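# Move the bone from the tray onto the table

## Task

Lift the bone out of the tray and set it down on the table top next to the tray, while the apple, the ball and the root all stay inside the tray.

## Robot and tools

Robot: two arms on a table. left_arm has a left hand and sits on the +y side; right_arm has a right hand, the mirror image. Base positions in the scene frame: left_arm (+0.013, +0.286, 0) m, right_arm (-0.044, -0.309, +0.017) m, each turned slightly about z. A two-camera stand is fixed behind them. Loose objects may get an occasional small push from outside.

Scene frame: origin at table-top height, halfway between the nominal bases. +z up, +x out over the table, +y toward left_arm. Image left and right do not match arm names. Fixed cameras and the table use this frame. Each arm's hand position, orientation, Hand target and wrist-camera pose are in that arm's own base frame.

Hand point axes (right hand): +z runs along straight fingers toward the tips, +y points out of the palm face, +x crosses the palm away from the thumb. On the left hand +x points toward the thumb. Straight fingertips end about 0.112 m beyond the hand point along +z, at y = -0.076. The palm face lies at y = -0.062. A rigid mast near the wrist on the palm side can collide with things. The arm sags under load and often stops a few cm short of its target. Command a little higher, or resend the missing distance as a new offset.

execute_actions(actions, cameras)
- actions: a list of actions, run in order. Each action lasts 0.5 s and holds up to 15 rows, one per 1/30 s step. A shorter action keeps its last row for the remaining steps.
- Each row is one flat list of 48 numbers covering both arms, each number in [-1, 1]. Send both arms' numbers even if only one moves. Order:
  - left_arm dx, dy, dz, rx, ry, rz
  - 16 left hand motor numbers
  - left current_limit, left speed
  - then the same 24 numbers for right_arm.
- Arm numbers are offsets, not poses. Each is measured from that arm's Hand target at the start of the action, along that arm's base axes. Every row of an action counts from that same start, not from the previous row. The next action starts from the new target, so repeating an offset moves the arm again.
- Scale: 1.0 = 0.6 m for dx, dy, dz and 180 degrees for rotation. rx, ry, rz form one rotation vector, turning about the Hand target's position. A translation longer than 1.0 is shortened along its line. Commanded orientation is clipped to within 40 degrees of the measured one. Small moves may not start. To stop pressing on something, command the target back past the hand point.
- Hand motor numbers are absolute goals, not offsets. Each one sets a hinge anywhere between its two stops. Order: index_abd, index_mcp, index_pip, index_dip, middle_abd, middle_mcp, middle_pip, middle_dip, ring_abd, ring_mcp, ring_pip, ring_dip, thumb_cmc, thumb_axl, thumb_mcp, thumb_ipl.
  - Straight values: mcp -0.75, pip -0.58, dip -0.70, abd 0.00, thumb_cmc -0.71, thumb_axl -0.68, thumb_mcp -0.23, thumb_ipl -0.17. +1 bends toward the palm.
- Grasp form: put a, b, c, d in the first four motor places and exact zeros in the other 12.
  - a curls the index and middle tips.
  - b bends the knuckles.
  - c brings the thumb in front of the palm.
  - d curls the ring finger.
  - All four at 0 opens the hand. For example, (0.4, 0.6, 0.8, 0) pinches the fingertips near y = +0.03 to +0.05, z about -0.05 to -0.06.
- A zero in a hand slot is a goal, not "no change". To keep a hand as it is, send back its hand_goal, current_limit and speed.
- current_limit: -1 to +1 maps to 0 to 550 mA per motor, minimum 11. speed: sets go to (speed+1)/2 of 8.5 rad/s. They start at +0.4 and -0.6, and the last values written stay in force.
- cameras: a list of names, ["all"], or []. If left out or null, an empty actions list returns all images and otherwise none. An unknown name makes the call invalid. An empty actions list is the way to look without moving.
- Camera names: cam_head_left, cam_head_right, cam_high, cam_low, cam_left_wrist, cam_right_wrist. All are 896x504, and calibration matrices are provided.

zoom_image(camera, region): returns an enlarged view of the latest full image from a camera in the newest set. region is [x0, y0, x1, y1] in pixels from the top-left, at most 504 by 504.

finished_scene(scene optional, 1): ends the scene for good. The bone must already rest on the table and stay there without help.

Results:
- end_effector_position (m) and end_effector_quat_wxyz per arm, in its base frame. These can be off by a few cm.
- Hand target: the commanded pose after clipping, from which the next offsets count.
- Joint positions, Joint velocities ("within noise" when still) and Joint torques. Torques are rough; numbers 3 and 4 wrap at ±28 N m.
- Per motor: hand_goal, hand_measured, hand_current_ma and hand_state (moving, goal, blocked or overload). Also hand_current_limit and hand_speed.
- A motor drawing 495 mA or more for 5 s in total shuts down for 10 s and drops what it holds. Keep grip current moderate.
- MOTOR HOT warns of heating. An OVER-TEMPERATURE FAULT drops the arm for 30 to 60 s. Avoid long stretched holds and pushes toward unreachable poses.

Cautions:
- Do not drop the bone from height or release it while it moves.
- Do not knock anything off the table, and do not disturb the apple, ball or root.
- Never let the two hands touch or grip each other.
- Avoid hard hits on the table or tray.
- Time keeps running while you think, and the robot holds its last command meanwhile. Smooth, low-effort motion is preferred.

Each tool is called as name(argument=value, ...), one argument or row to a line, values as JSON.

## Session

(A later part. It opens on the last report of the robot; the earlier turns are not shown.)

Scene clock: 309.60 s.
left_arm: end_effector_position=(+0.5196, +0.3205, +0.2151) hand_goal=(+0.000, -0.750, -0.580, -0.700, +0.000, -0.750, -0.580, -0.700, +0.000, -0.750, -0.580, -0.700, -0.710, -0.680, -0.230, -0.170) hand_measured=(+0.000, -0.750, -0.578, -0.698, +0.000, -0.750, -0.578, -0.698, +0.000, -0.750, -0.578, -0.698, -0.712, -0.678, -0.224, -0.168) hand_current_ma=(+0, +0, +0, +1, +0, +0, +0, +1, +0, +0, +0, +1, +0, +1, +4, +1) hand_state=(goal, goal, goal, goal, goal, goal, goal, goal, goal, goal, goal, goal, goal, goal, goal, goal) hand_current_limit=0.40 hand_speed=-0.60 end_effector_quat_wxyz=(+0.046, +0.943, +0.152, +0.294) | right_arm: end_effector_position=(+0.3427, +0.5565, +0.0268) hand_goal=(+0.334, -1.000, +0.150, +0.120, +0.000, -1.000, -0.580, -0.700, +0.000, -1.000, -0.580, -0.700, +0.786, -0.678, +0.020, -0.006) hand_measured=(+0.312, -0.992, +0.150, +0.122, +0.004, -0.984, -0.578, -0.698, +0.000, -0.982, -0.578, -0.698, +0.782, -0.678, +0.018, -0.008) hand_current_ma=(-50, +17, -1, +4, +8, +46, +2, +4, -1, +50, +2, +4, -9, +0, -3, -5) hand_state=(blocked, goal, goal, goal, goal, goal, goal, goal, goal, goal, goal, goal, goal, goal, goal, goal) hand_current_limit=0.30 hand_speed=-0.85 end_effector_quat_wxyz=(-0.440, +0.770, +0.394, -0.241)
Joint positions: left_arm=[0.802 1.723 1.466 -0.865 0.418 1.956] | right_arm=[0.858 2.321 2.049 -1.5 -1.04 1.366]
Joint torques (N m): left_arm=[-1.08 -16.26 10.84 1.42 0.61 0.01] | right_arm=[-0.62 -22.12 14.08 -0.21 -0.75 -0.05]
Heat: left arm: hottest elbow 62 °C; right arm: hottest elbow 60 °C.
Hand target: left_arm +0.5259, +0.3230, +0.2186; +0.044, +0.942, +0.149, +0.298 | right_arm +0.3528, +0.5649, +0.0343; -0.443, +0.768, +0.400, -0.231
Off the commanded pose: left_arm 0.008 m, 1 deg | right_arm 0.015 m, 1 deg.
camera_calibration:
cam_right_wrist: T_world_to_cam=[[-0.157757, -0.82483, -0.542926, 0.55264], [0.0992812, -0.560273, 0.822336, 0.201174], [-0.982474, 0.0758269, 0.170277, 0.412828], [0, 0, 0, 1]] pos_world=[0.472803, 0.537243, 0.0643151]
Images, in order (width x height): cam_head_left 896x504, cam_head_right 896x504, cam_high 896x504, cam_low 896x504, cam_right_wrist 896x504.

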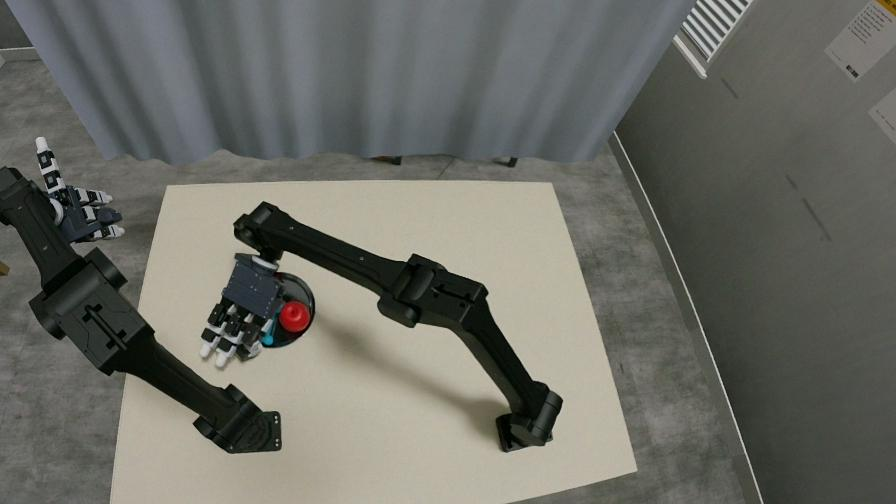

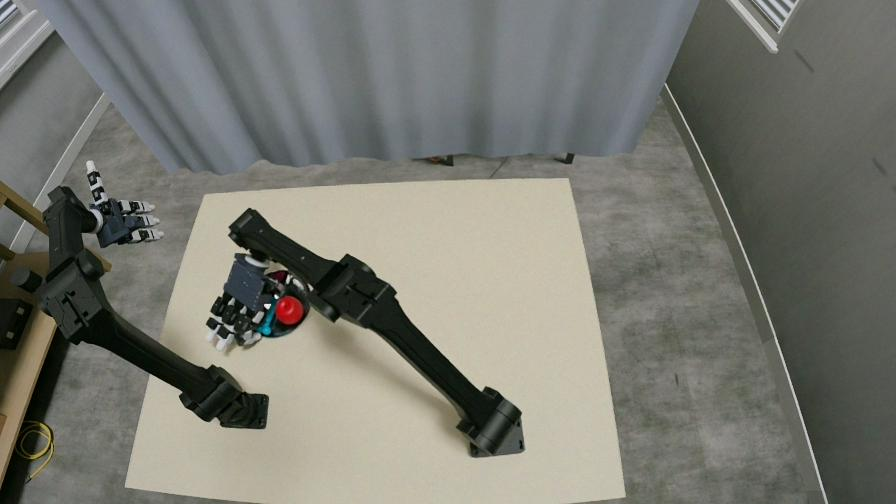

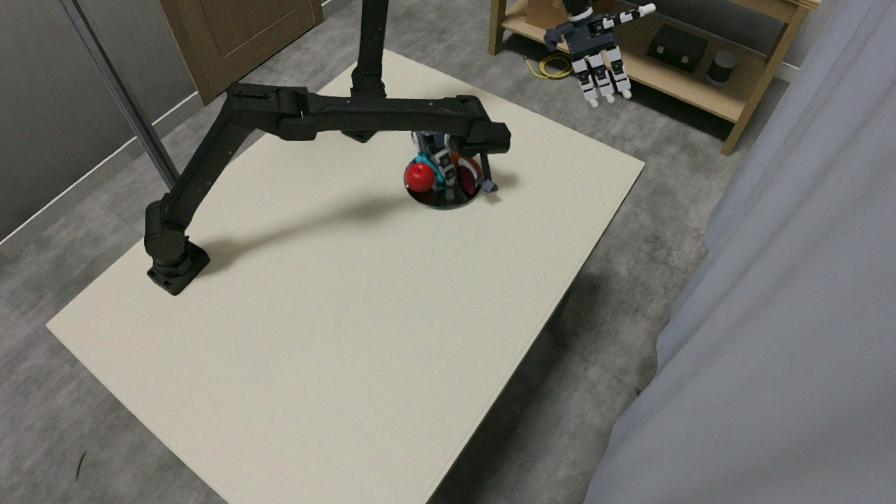

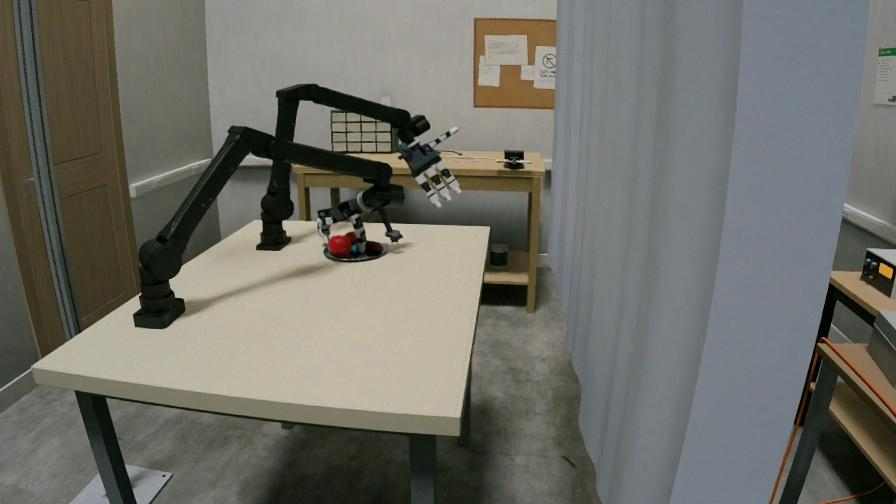

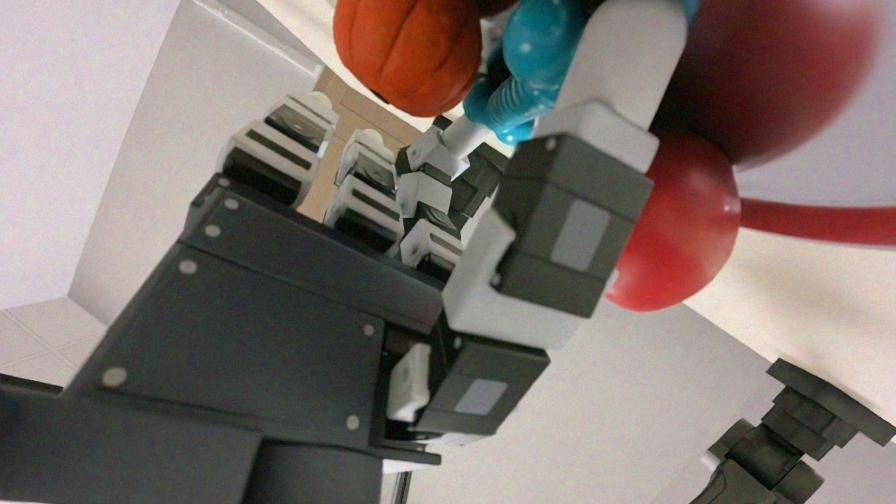

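execute_actions(
  actions=[
    [[0,0,0,0,0,0,0,0,0,0,0,0,0,0,0,0,0,0,0,0,0,0,0.4,-0.6,0,0,0,0,0,0,0.305,-1,0.25,0.13,0,-1,-0.58,-0.7,0,-1,-0.58,-0.7,0.786,-0.677,0.06,-0.005,0.3,-0.9]],
    [[0,0,0,0,0,0,0,0,0,0,0,0,0,0,0,0,0,0,0,0,0,0,0.4,-0.6,0,0,0,0,0,0,0.305,-1,0.35,0.17,0,-1,-0.58,-0.7,0,-1,-0.58,-0.7,0.786,-0.677,0.1,-0.005,0.3,-0.9]],
  ],
  cameras=["cam_low", "cam_head_left", "cam_head_right", "cam_high", "cam_right_wrist"],
)

zoom_image(
  camera="cam_low",
  region=[310, 200, 400, 270],
)

zoom_image(
  camera="cam_head_left",
  region=[220, 270, 320, 370],
)

zoom_image(
  camera="cam_head_right",
  region=[220, 270, 320, 370],
)

zoom_image(
  camera="cam_high",
  region=[390, 130, 490, 210],
)

Scene clock: 315.67 s.
left_arm: end_effector_position=(+0.5196, +0.3205, +0.2151) hand_goal=(+0.000, -0.750, -0.580, -0.700, +0.000, -0.750, -0.580, -0.700, +0.000, -0.750, -0.580, -0.700, -0.710, -0.680, -0.230, -0.170) hand_measured=(+0.000, -0.750, -0.578, -0.698, +0.000, -0.750, -0.578, -0.698, +0.000, -0.750, -0.578, -0.698, -0.712, -0.678, -0.224, -0.168) hand_current_ma=(+0, +0, +0, +1, +0, +0, +0, +1, +0, +0, +0, +1, +0, +1, +4, +1) hand_state=(goal, goal, goal, goal, goal, goal, goal, goal, goal, goal, goal, goal, goal, goal, goal, goal) hand_current_limit=0.40 hand_speed=-0.60 end_effector_quat_wxyz=(+0.046, +0.943, +0.152, +0.294) | right_arm: end_effector_position=(+0.3426, +0.5562, +0.0268) hand_goal=(+0.304, -1.000, +0.350, +0.170, +0.000, -1.000, -0.580, -0.700, +0.000, -1.000, -0.580, -0.700, +0.786, -0.678, +0.100, -0.006) hand_measured=(+0.300, -1.000, +0.276, +0.148, +0.004, -0.984, -0.578, -0.698, +0.000, -0.982, -0.578, -0.698, +0.784, -0.678, +0.050, -0.026) hand_current_ma=(-6, +0, -260, -59, +6, +46, +2, +4, -1, +50, +2, +4, -2, +0, -221, -74) hand_state=(goal, goal, blocked, blocked, goal, goal, goal, goal, goal, goal, goal, goal, goal, goal, blocked, goal) hand_current_limit=0.30 hand_speed=-0.90 end_effector_quat_wxyz=(-0.440, +0.770, +0.394, -0.242)
Joint positions: left_arm=[0.802 1.723 1.466 -0.865 0.418 1.956] | right_arm=[0.858 2.321 2.049 -1.502 -1.039 1.366]
Joint torques (N m): left_arm=[-1.14 -16.38 10.85 1.42 0.6 0] | right_arm=[-0.62 -22.12 14.06 -0.18 -0.77 -0.05]
Heat: left arm: hottest elbow 63 °C; right arm: hottest elbow 61 °C.
Hand target: left_arm +0.5259, +0.3230, +0.2186; +0.044, +0.942, +0.149, +0.298 | right_arm +0.3527, +0.5648, +0.0344; -0.443, +0.768, +0.399, -0.231
Off the commanded pose: left_arm 0.008 m, 1 deg | right_arm 0.015 m, 1 deg.
camera_calibration:
cam_right_wrist: T_world_to_cam=[[-0.157923, -0.825724, -0.541517, 0.552846], [0.0997142, -0.558931, 0.823197, 0.200033], [-0.982404, 0.0760049, 0.170604, 0.412603], [0, 0, 0, 1]] pos_world=[0.472704, 0.536943, 0.064317]
Images, in order (width x height): cam_head_left 896x504, cam_head_right 896x504, cam_high 896x504, cam_low 896x504, cam_right_wrist 896x504.

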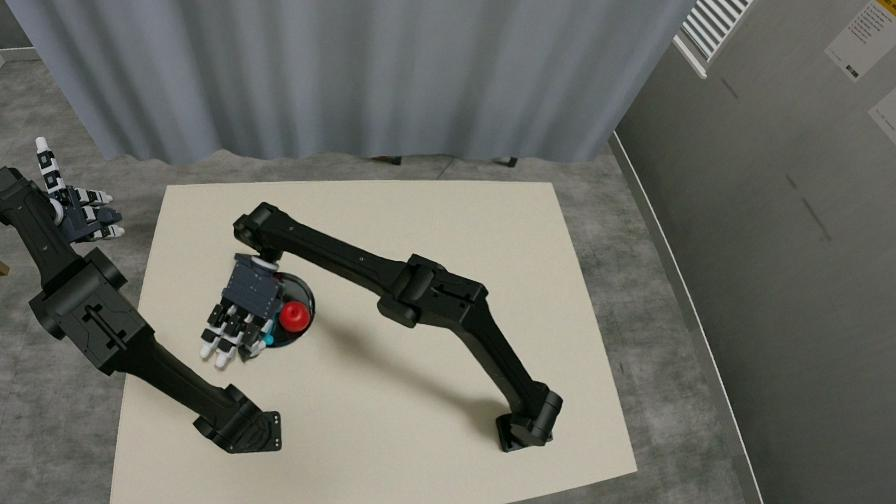

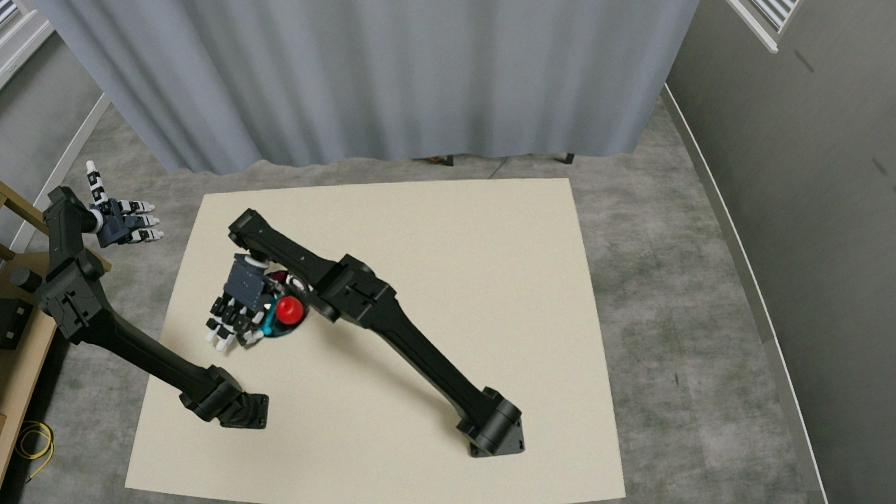

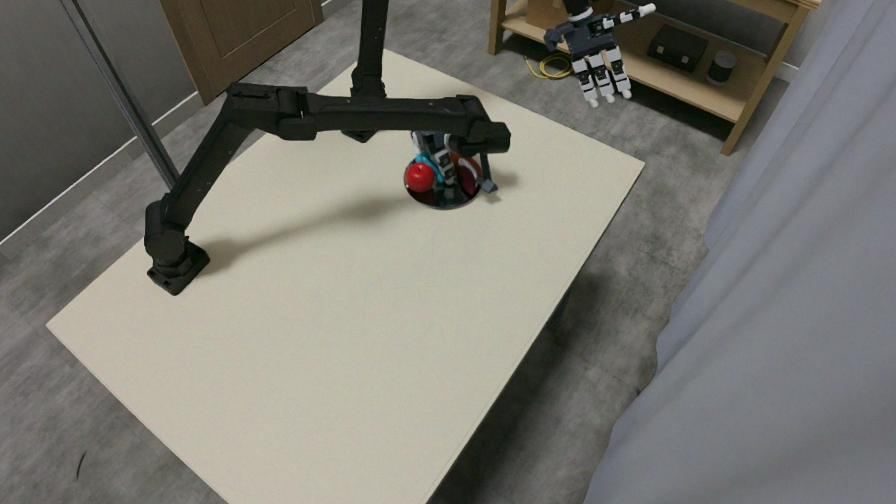

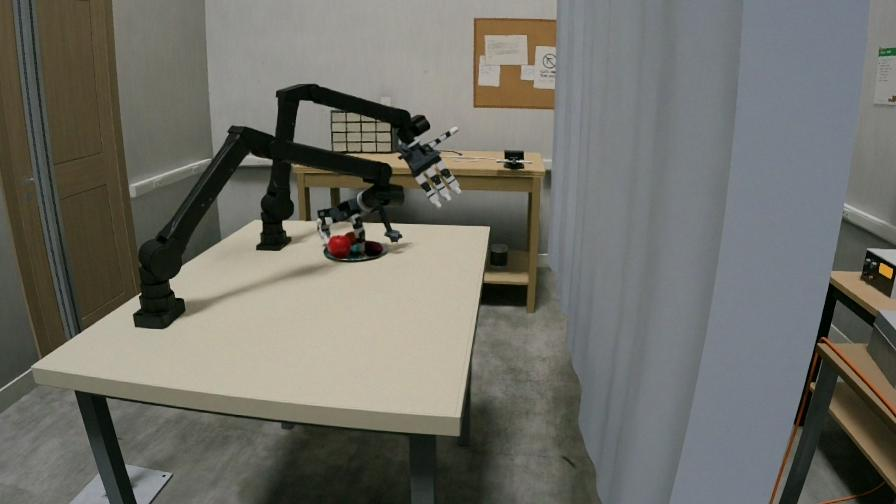

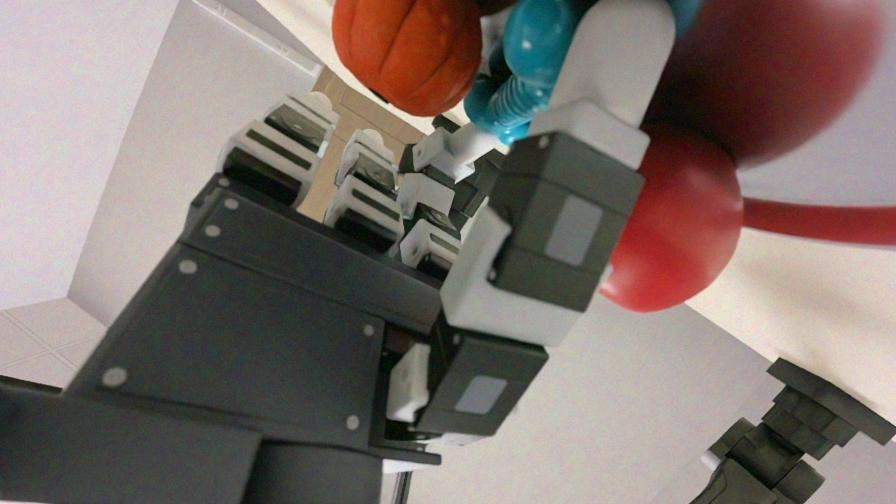

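Scaled by 5.600 from the camera's 896x504 image, which has a finer 1280x720 frame.

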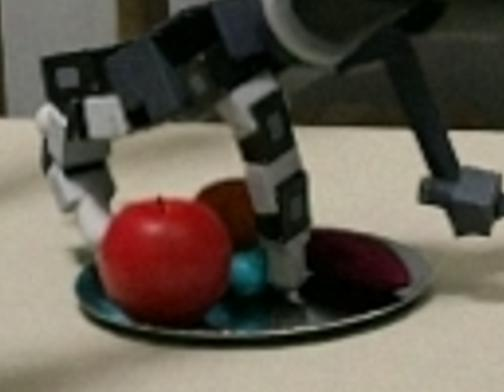

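Scaled by 5.040 from the camera's 896x504 image, which has a finer 1280x720 frame.

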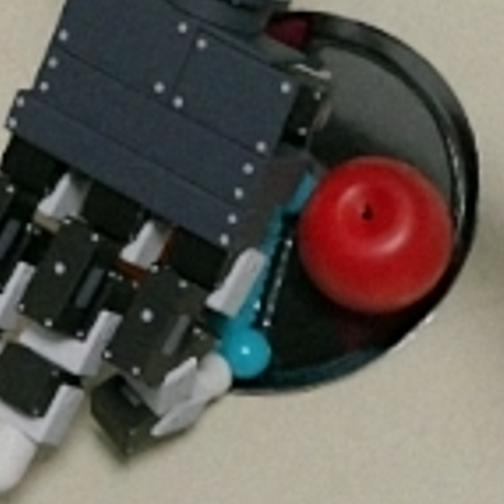

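Scaled by 5.040 from the camera's 896x504 image, which has a finer 1280x720 frame.

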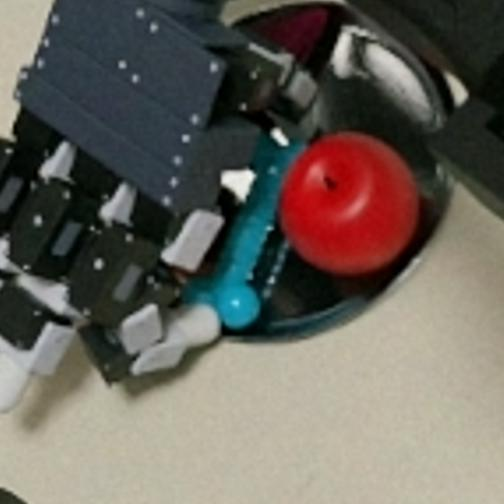

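Scaled by 5.040 from the camera's 896x504 image, which has a finer 1280x720 frame.

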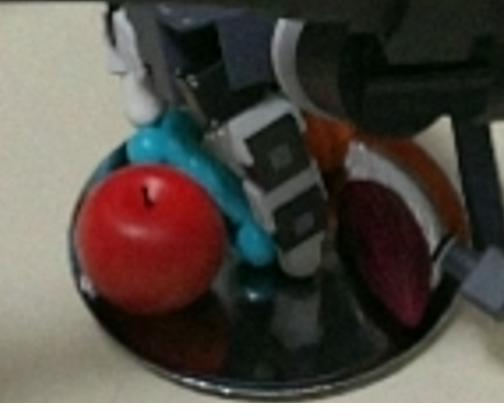

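execute_actions(
  actions=[
    [[0,0,0,0,0,0,0,0,0,0,0,0,0,0,0,0,0,0,0,0,0,0,0.4,-0.6,-0.006,0,0.03,0,0,0,0.305,-1,0.37,0.18,0,-1,-0.58,-0.7,0,-1,-0.58,-0.7,0.786,-0.677,0.115,-0.005,0.3,-0.9]],
    [[0,0,0,0,0,0,0,0,0,0,0,0,0,0,0,0,0,0,0,0,0,0,0.4,-0.6,0,0,0.03,0,0,0,0.305,-1,0.37,0.18,0,-1,-0.58,-0.7,0,-1,-0.58,-0.7,0.786,-0.677,0.115,-0.005,0.3,-0.9]],
  ],
  cameras=["cam_low", "cam_head_left", "cam_high", "cam_right_wrist"],
)

zoom_image(
  camera="cam_low",
  region=[310, 190, 400, 270],
)

zoom_image(
  camera="cam_high",
  region=[390, 120, 490, 210],
)

Scene clock: 319.97 s.
left_arm: end_effector_position=(+0.5196, +0.3205, +0.2151) hand_goal=(+0.000, -0.750, -0.580, -0.700, +0.000, -0.750, -0.580, -0.700, +0.000, -0.750, -0.580, -0.700, -0.710, -0.680, -0.230, -0.170) hand_measured=(+0.000, -0.750, -0.578, -0.698, +0.000, -0.750, -0.578, -0.698, +0.000, -0.750, -0.578, -0.698, -0.712, -0.678, -0.224, -0.168) hand_current_ma=(+0, +0, +0, +1, +0, +0, +0, +1, +0, +0, +0, +1, +0, +1, +4, +1) hand_state=(goal, goal, goal, goal, goal, goal, goal, goal, goal, goal, goal, goal, goal, goal, goal, goal) hand_current_limit=0.40 hand_speed=-0.60 end_effector_quat_wxyz=(+0.046, +0.943, +0.152, +0.294) | right_arm: end_effector_position=(+0.3409, +0.5542, +0.0501) hand_goal=(+0.304, -1.000, +0.370, +0.180, +0.000, -1.000, -0.580, -0.700, +0.000, -1.000, -0.580, -0.700, +0.786, -0.678, +0.114, -0.006) hand_measured=(+0.300, -1.000, +0.290, +0.148, +0.004, -0.984, -0.578, -0.698, +0.000, -0.982, -0.578, -0.698, +0.790, -0.678, +0.050, -0.028) hand_current_ma=(-6, +0, -290, -94, +6, +46, +2, +4, -1, +50, +2, +4, +7, +0, -300, -89) hand_state=(goal, goal, blocked, blocked, goal, goal, goal, goal, goal, goal, goal, goal, goal, goal, blocked, blocked) hand_current_limit=0.30 hand_speed=-0.90 end_effector_quat_wxyz=(-0.438, +0.771, +0.391, -0.246)
Joint positions: left_arm=[0.802 1.723 1.466 -0.865 0.418 1.956] | right_arm=[0.858 2.303 2.077 -1.559 -1.039 1.366]
Joint torques (N m): left_arm=[-0.97 -16.38 10.82 1.42 0.6 0.01] | right_arm=[-0.21 -23.47 14.38 -0.29 -0.8 0.02]
Heat: left arm: hottest elbow 63 °C; right arm: hottest elbow 61 °C.
Hand target: left_arm +0.5259, +0.3230, +0.2186; +0.044, +0.942, +0.149, +0.298 | right_arm +0.3492, +0.5649, +0.0704; -0.443, +0.768, +0.400, -0.231
Off the commanded pose: left_arm 0.008 m, 1 deg | right_arm 0.024 m, 2 deg.
camera_calibration:
cam_right_wrist: T_world_to_cam=[[-0.1619, -0.830355, -0.533197, 0.567081], [0.105865, -0.551822, 0.827215, 0.17377], [-0.981112, 0.0774789, 0.177246, 0.405553], [0, 0, 0, 1]] pos_world=[0.471307, 0.535347, 0.0867387]
Images, in order (width x height): cam_head_left 896x504, cam_high 896x504, cam_low 896x504, cam_right_wrist 896x504.

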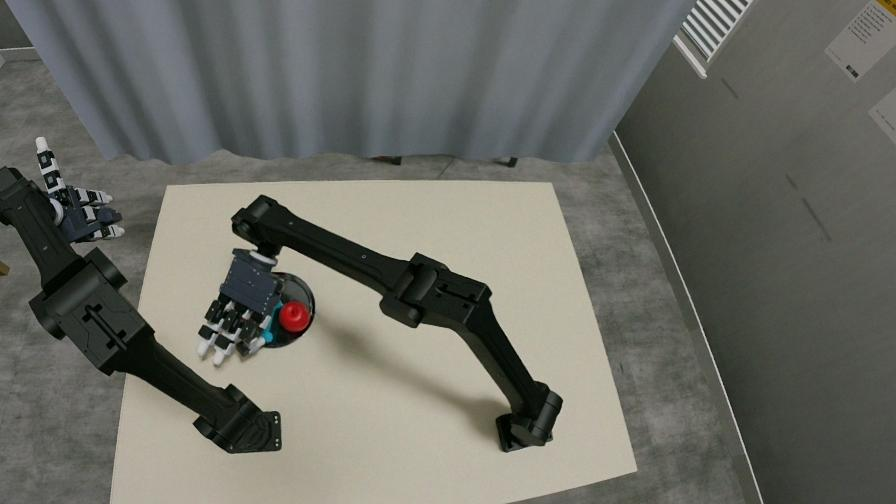

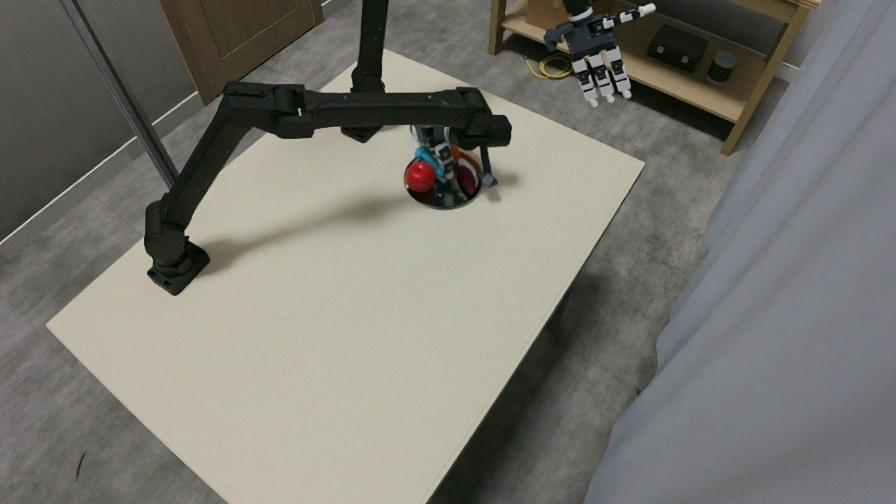

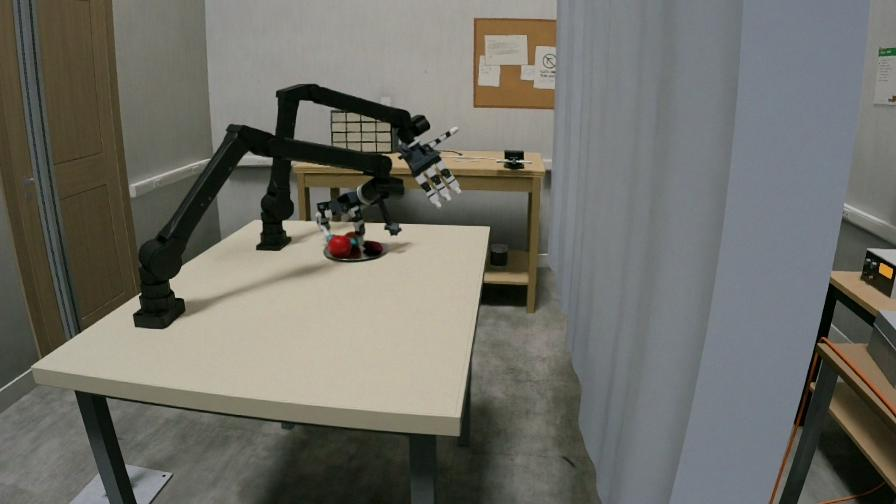

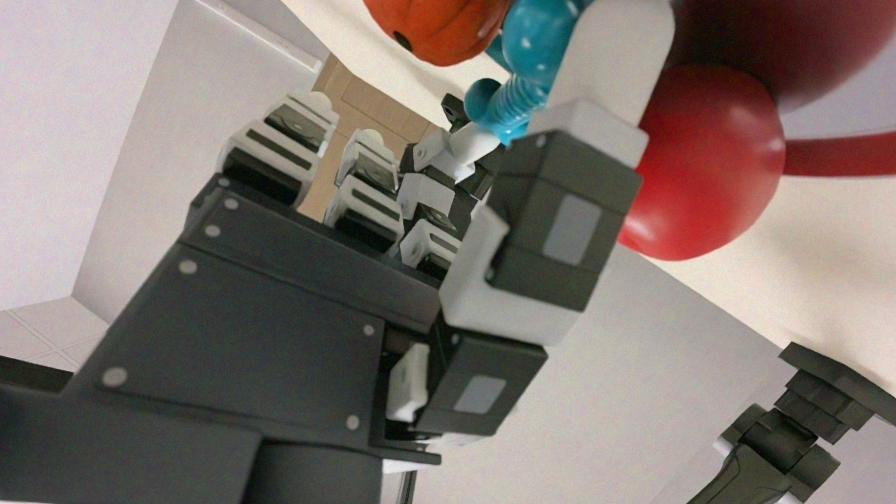

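Scaled by 5.600 from the camera's 896x504 image, which has a finer 1280x720 frame.

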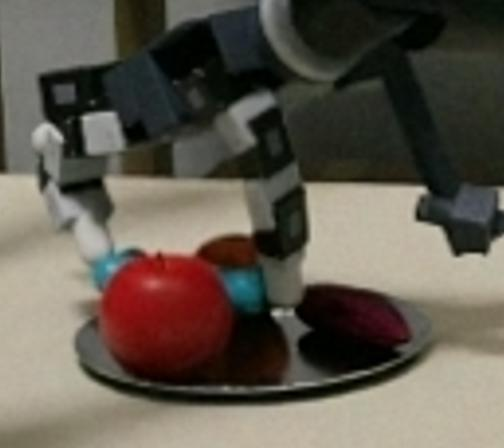

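Scaled by 5.040 from the camera's 896x504 image, which has a finer 1280x720 frame.

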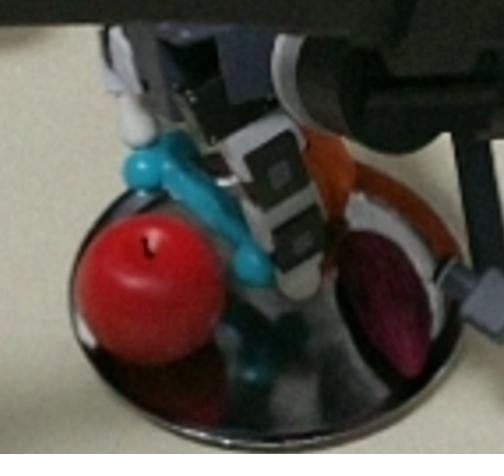

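execute_actions(
  actions=[
    [[0,0,0,0,0,0,0,0,0,0,0,0,0,0,0,0,0,0,0,0,0,0,0.4,-0.6,-0.002,-0.002,0.045,0,0,0,0.305,-1,0.37,0.18,0,-1,-0.58,-0.7,0,-1,-0.58,-0.7,0.786,-0.677,0.115,-0.005,0.3,-0.9]],
    [[0,0,0,0,0,0,0,0,0,0,0,0,0,0,0,0,0,0,0,0,0,0,0.4,-0.6,0,0,0.045,0,0,0,0.305,-1,0.37,0.18,0,-1,-0.58,-0.7,0,-1,-0.58,-0.7,0.786,-0.677,0.115,-0.005,0.3,-0.9]],
    [[0,0,0,0,0,0,0,0,0,0,0,0,0,0,0,0,0,0,0,0,0,0,0.4,-0.6,0,0,0.035,0,0,0,0.305,-1,0.37,0.18,0,-1,-0.58,-0.7,0,-1,-0.58,-0.7,0.786,-0.677,0.115,-0.005,0.3,-0.9]],
  ],
  cameras=["cam_low", "cam_head_left", "cam_high", "cam_right_wrist"],
)

zoom_image(
  camera="cam_low",
  region=[300, 160, 410, 270],
)

zoom_image(
  camera="cam_high",
  region=[380, 90, 500, 210],
)

Scene clock: 327.57 s.
left_arm: end_effector_position=(+0.5196, +0.3205, +0.2151) hand_goal=(+0.000, -0.750, -0.580, -0.700, +0.000, -0.750, -0.580, -0.700, +0.000, -0.750, -0.580, -0.700, -0.710, -0.680, -0.230, -0.170) hand_measured=(+0.000, -0.750, -0.578, -0.698, +0.000, -0.750, -0.578, -0.698, +0.000, -0.750, -0.578, -0.698, -0.712, -0.678, -0.224, -0.168) hand_current_ma=(+0, +0, +0, +1, +0, +0, +0, +1, +0, +0, +0, +1, +0, +1, +4, +1) hand_state=(goal, goal, goal, goal, goal, goal, goal, goal, goal, goal, goal, goal, goal, goal, goal, goal) hand_current_limit=0.40 hand_speed=-0.60 end_effector_quat_wxyz=(+0.046, +0.943, +0.152, +0.294) | right_arm: end_effector_position=(+0.3419, +0.5555, +0.1229) hand_goal=(+0.304, -1.000, +0.370, +0.180, +0.000, -1.000, -0.580, -0.700, +0.000, -1.000, -0.580, -0.700, +0.786, -0.678, +0.114, -0.006) hand_measured=(+0.300, -1.000, +0.290, +0.148, +0.004, -0.984, -0.578, -0.698, +0.000, -0.982, -0.578, -0.698, +0.790, -0.678, +0.050, -0.028) hand_current_ma=(-6, +0, -290, -94, +6, +46, +2, +4, -1, +50, +2, +4, +7, +0, -300, -89) hand_state=(goal, goal, blocked, blocked, goal, goal, goal, goal, goal, goal, goal, goal, goal, goal, blocked, blocked) hand_current_limit=0.30 hand_speed=-0.90 end_effector_quat_wxyz=(-0.440, +0.772, +0.391, -0.241)
Joint positions: left_arm=[0.802 1.723 1.466 -0.865 0.418 1.956] | right_arm=[0.858 2.256 2.189 -1.695 -1.039 1.382]
Joint torques (N m): left_arm=[-1.08 -16.32 10.85 1.37 0.6 0] | right_arm=[-0.26 -23.53 14.87 -0.21 -0.78 0.08]
Heat: left arm: hottest elbow 63 °C; right arm: hottest elbow 63 °C.
Hand target: left_arm +0.5259, +0.3230, +0.2186; +0.044, +0.942, +0.149, +0.298 | right_arm +0.3480, +0.5637, +0.1455; -0.444, +0.768, +0.400, -0.231
Off the commanded pose: left_arm 0.008 m, 1 deg | right_arm 0.025 m, 2 deg.
joint sent to its limit (right arm) — joint 4 (wrist pitch), lower limit. The joint targets still meet the commanded pose.
camera_calibration:
cam_right_wrist: T_world_to_cam=[[-0.16446, -0.825827, -0.53941, 0.606257], [0.0953306, -0.557603, 0.824615, 0.12125], [-0.981766, 0.0841939, 0.17043, 0.390881], [0, 0, 0, 1]] pos_world=[0.4719, 0.535363, 0.160418]
Images, in order (width x height): cam_head_left 896x504, cam_high 896x504, cam_low 896x504, cam_right_wrist 896x504.

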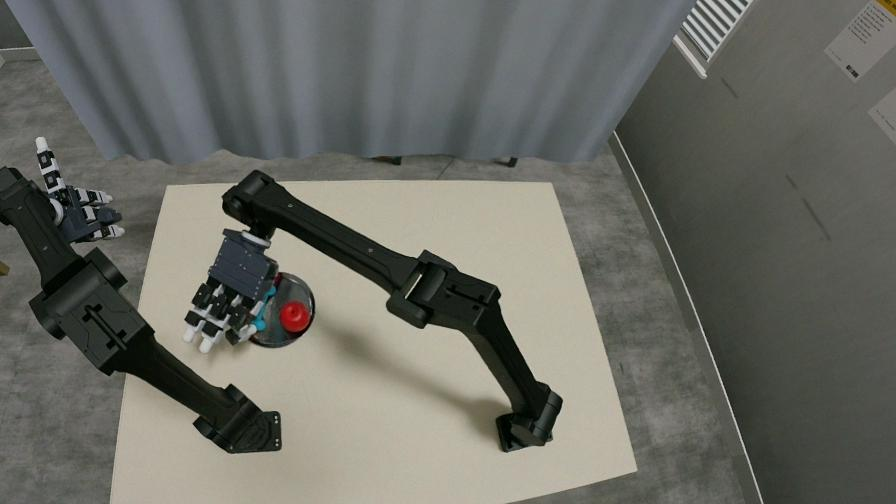

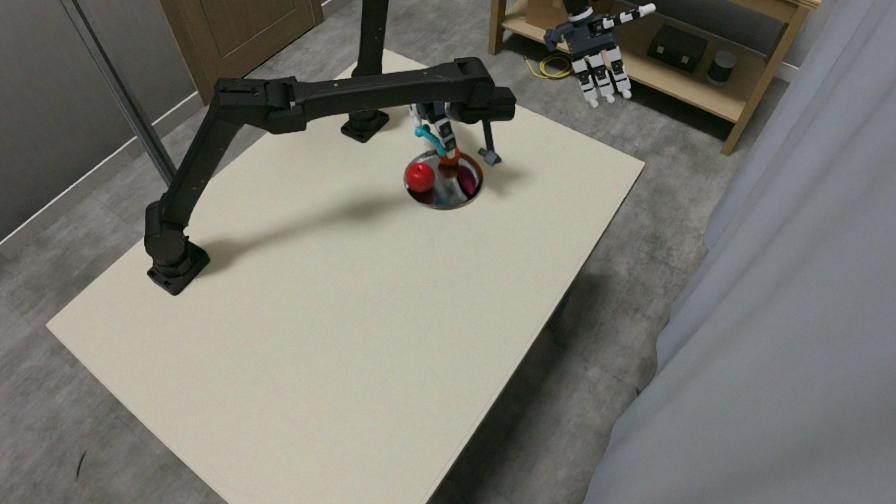

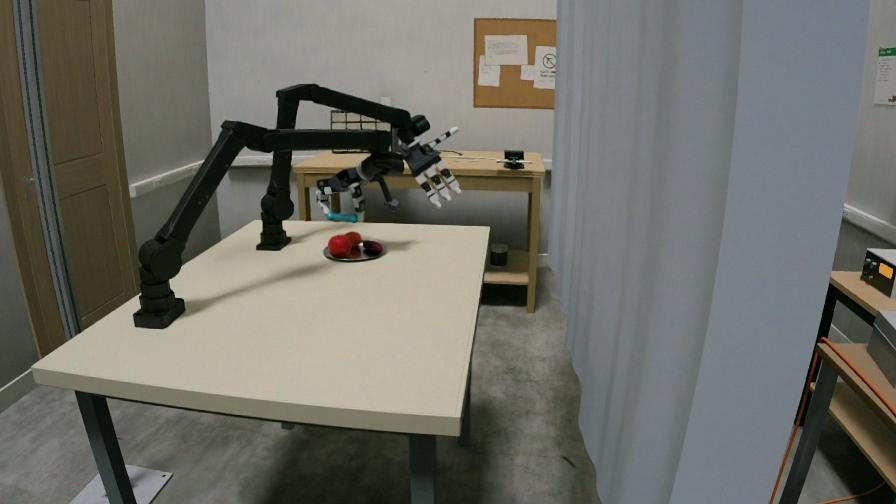

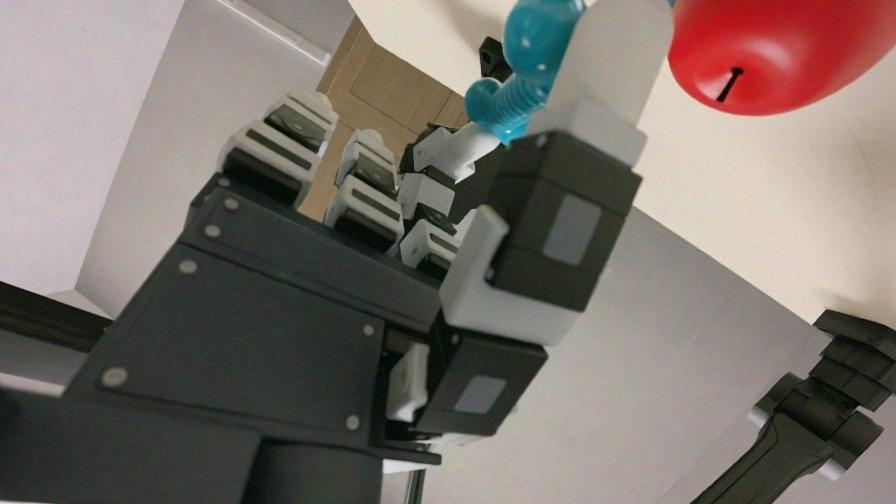

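Scaled by 4.582 from the camera's 896x504 image, which has a finer 1280x720 frame.

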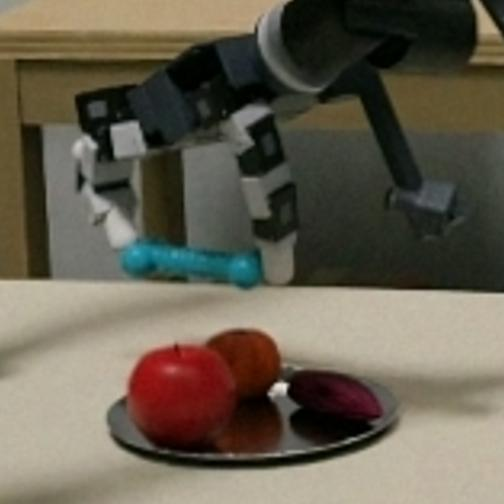

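Scaled by 4.200 from the camera's 896x504 image, which has a finer 1280x720 frame.

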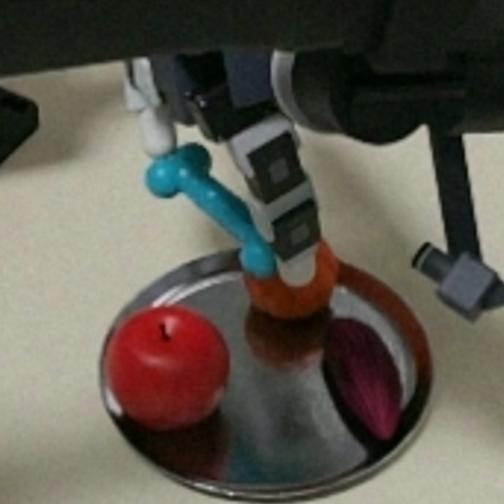

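execute_actions(
  actions=[
    [[0,0,0,0,0,0,0,0,0,0,0,0,0,0,0,0,0,0,0,0,0,0,0.4,-0.6,0.0797,-0.0542,0,0,0,-0.0278,0.305,-1,0.37,0.18,0,-1,-0.58,-0.7,0,-1,-0.58,-0.7,0.786,-0.677,0.115,-0.005,0.3,-0.9]],
    [[0,0,0,0,0,0,0,0,0,0,0,0,0,0,0,0,0,0,0,0,0,0,0.4,-0.6,0.0747,-0.0608,0,0,0,-0.0278,0.305,-1,0.37,0.18,0,-1,-0.58,-0.7,0,-1,-0.58,-0.7,0.786,-0.677,0.115,-0.005,0.3,-0.9]],
    [[0,0,0,0,0,0,0,0,0,0,0,0,0,0,0,0,0,0,0,0,0,0,0.4,-0.6,0.0692,-0.067,0,0,0,-0.0278,0.305,-1,0.37,0.18,0,-1,-0.58,-0.7,0,-1,-0.58,-0.7,0.786,-0.677,0.115,-0.005,0.3,-0.9]],
    [[0,0,0,0,0,0,0,0,0,0,0,0,0,0,0,0,0,0,0,0,0,0,0.4,-0.6,0.0628,-0.073,0,0,0,-0.0278,0.305,-1,0.37,0.18,0,-1,-0.58,-0.7,0,-1,-0.58,-0.7,0.786,-0.677,0.115,-0.005,0.3,-0.9]],
    [[0,0,0,0,0,0,0,0,0,0,0,0,0,0,0,0,0,0,0,0,0,0,0.4,-0.6,0.0565,-0.0782,-0.03,0,0,-0.0278,0.305,-1,0.37,0.18,0,-1,-0.58,-0.7,0,-1,-0.58,-0.7,0.786,-0.677,0.115,-0.005,0.3,-0.9]],
  ],
  cameras=["cam_low", "cam_head_left", "cam_high", "cam_right_wrist"],
)

zoom_image(
  camera="cam_low",
  region=[310, 160, 460, 310],
)

Scene clock: 334.23 s.
left_arm: end_effector_position=(+0.5196, +0.3205, +0.2151) hand_goal=(+0.000, -0.750, -0.580, -0.700, +0.000, -0.750, -0.580, -0.700, +0.000, -0.750, -0.580, -0.700, -0.710, -0.680, -0.230, -0.170) hand_measured=(+0.000, -0.750, -0.578, -0.698, +0.000, -0.750, -0.578, -0.698, +0.000, -0.750, -0.578, -0.698, -0.712, -0.678, -0.224, -0.168) hand_current_ma=(+0, +0, +0, +1, +0, +0, +0, +1, +0, +0, +0, +1, +0, +1, +4, +1) hand_state=(goal, goal, goal, goal, goal, goal, goal, goal, goal, goal, goal, goal, goal, goal, goal, goal) hand_current_limit=0.40 hand_speed=-0.60 end_effector_quat_wxyz=(+0.046, +0.943, +0.152, +0.294) | right_arm: end_effector_position=(+0.5479, +0.3536, +0.1228) hand_goal=(+0.304, -1.000, +0.370, +0.180, +0.000, -1.000, -0.580, -0.700, +0.000, -1.000, -0.580, -0.700, +0.786, -0.678, +0.114, -0.006) hand_measured=(+0.300, -1.000, +0.290, +0.148, +0.004, -0.984, -0.578, -0.698, +0.000, -0.982, -0.578, -0.698, +0.790, -0.678, +0.050, -0.030) hand_current_ma=(-6, +0, -286, -94, +5, +46, +2, +4, -1, +50, +2, +4, +7, +0, -300, -91) hand_state=(goal, goal, blocked, blocked, goal, goal, goal, goal, goal, goal, goal, goal, goal, goal, blocked, blocked) hand_current_limit=0.30 hand_speed=-0.90 end_effector_quat_wxyz=(-0.481, +0.840, +0.210, -0.138)
Joint positions: left_arm=[0.802 1.723 1.466 -0.865 0.418 1.956] | right_arm=[0.412 2.256 2.189 -1.695 -1.038 1.383]
Joint torques (N m): left_arm=[-1.14 -16.26 10.82 1.39 0.6 0] | right_arm=[-0.03 -21.77 14.01 -0.05 -0.85 -0.12]
Heat: left arm: hottest elbow 63 °C; right arm: hottest elbow 63 °C.
Hand target: left_arm +0.5259, +0.3230, +0.2186; +0.044, +0.942, +0.149, +0.298 | right_arm +0.5537, +0.3638, +0.1275; -0.483, +0.837, +0.224, -0.129
Off the commanded pose: left_arm 0.008 m, 1 deg | right_arm 0.013 m, 2 deg.
camera_calibration:
cam_right_wrist: T_world_to_cam=[[-0.504702, -0.675118, -0.538044, 0.606342], [-0.154262, -0.542688, 0.825647, 0.120618], [-0.849399, 0.499705, 0.16975, 0.390768], [0, 0, 0, 1]] pos_world=[0.656547, 0.279542, 0.160318]
Images, in order (width x height): cam_head_left 896x504, cam_high 896x504, cam_low 896x504, cam_right_wrist 896x504.

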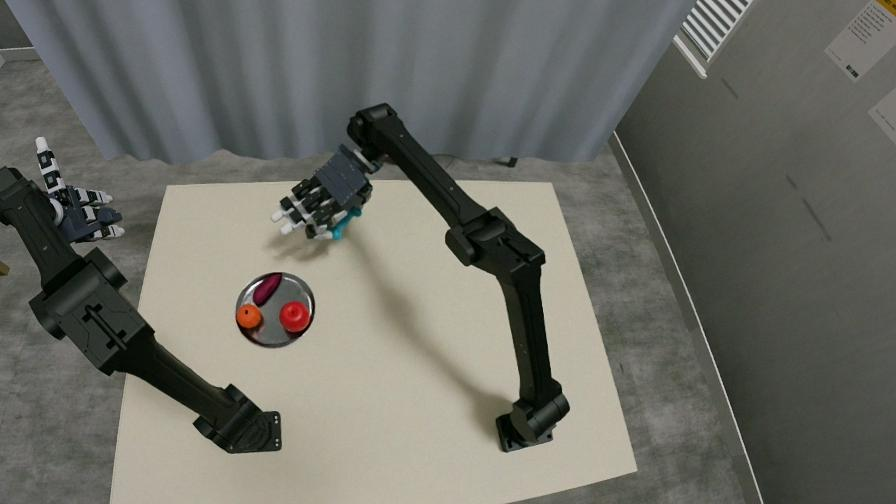

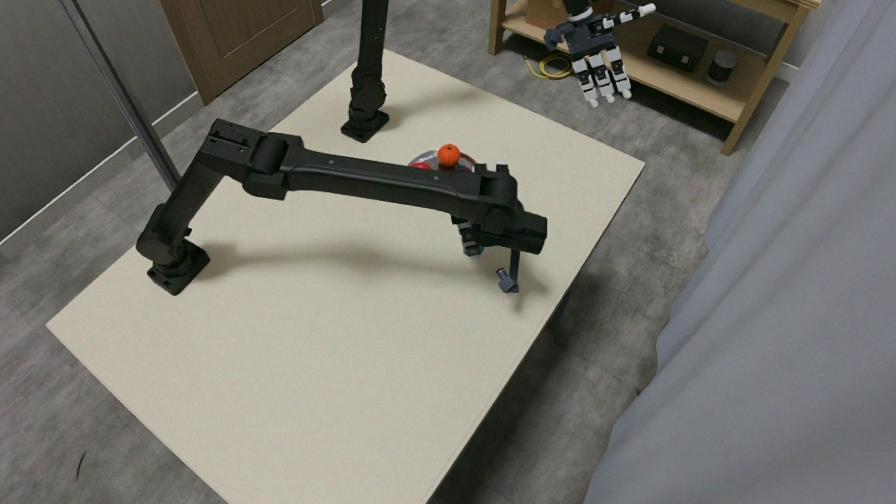

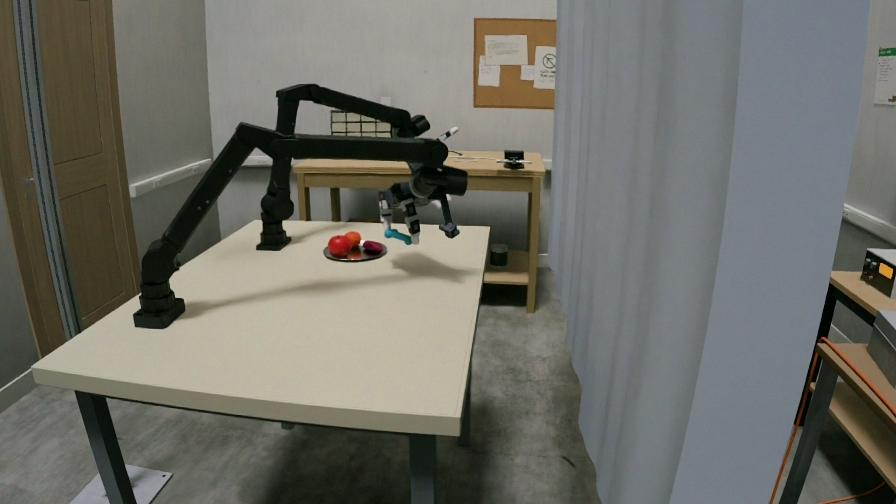

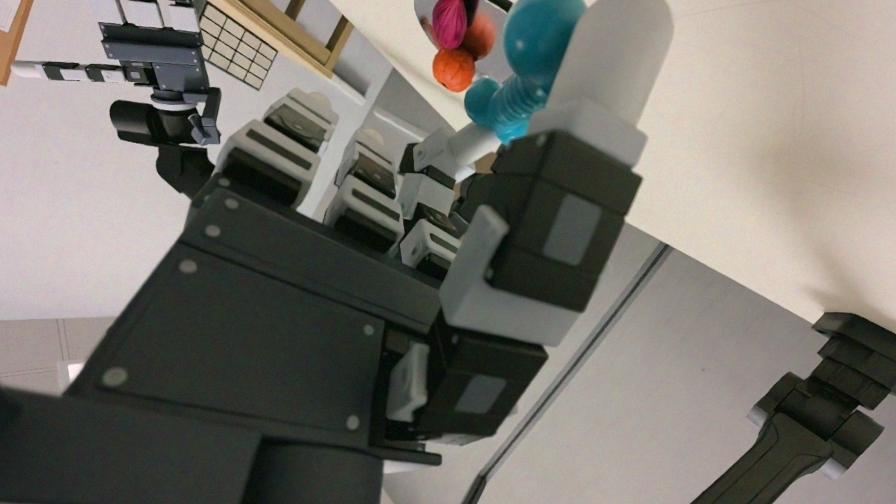

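Scaled by 3.360 from the camera's 896x504 image, which has a finer 1280x720 frame.

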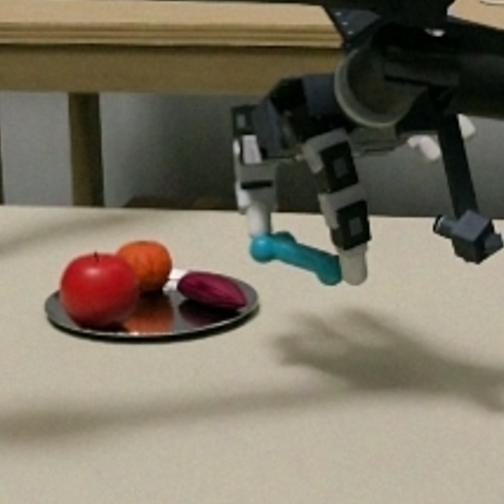

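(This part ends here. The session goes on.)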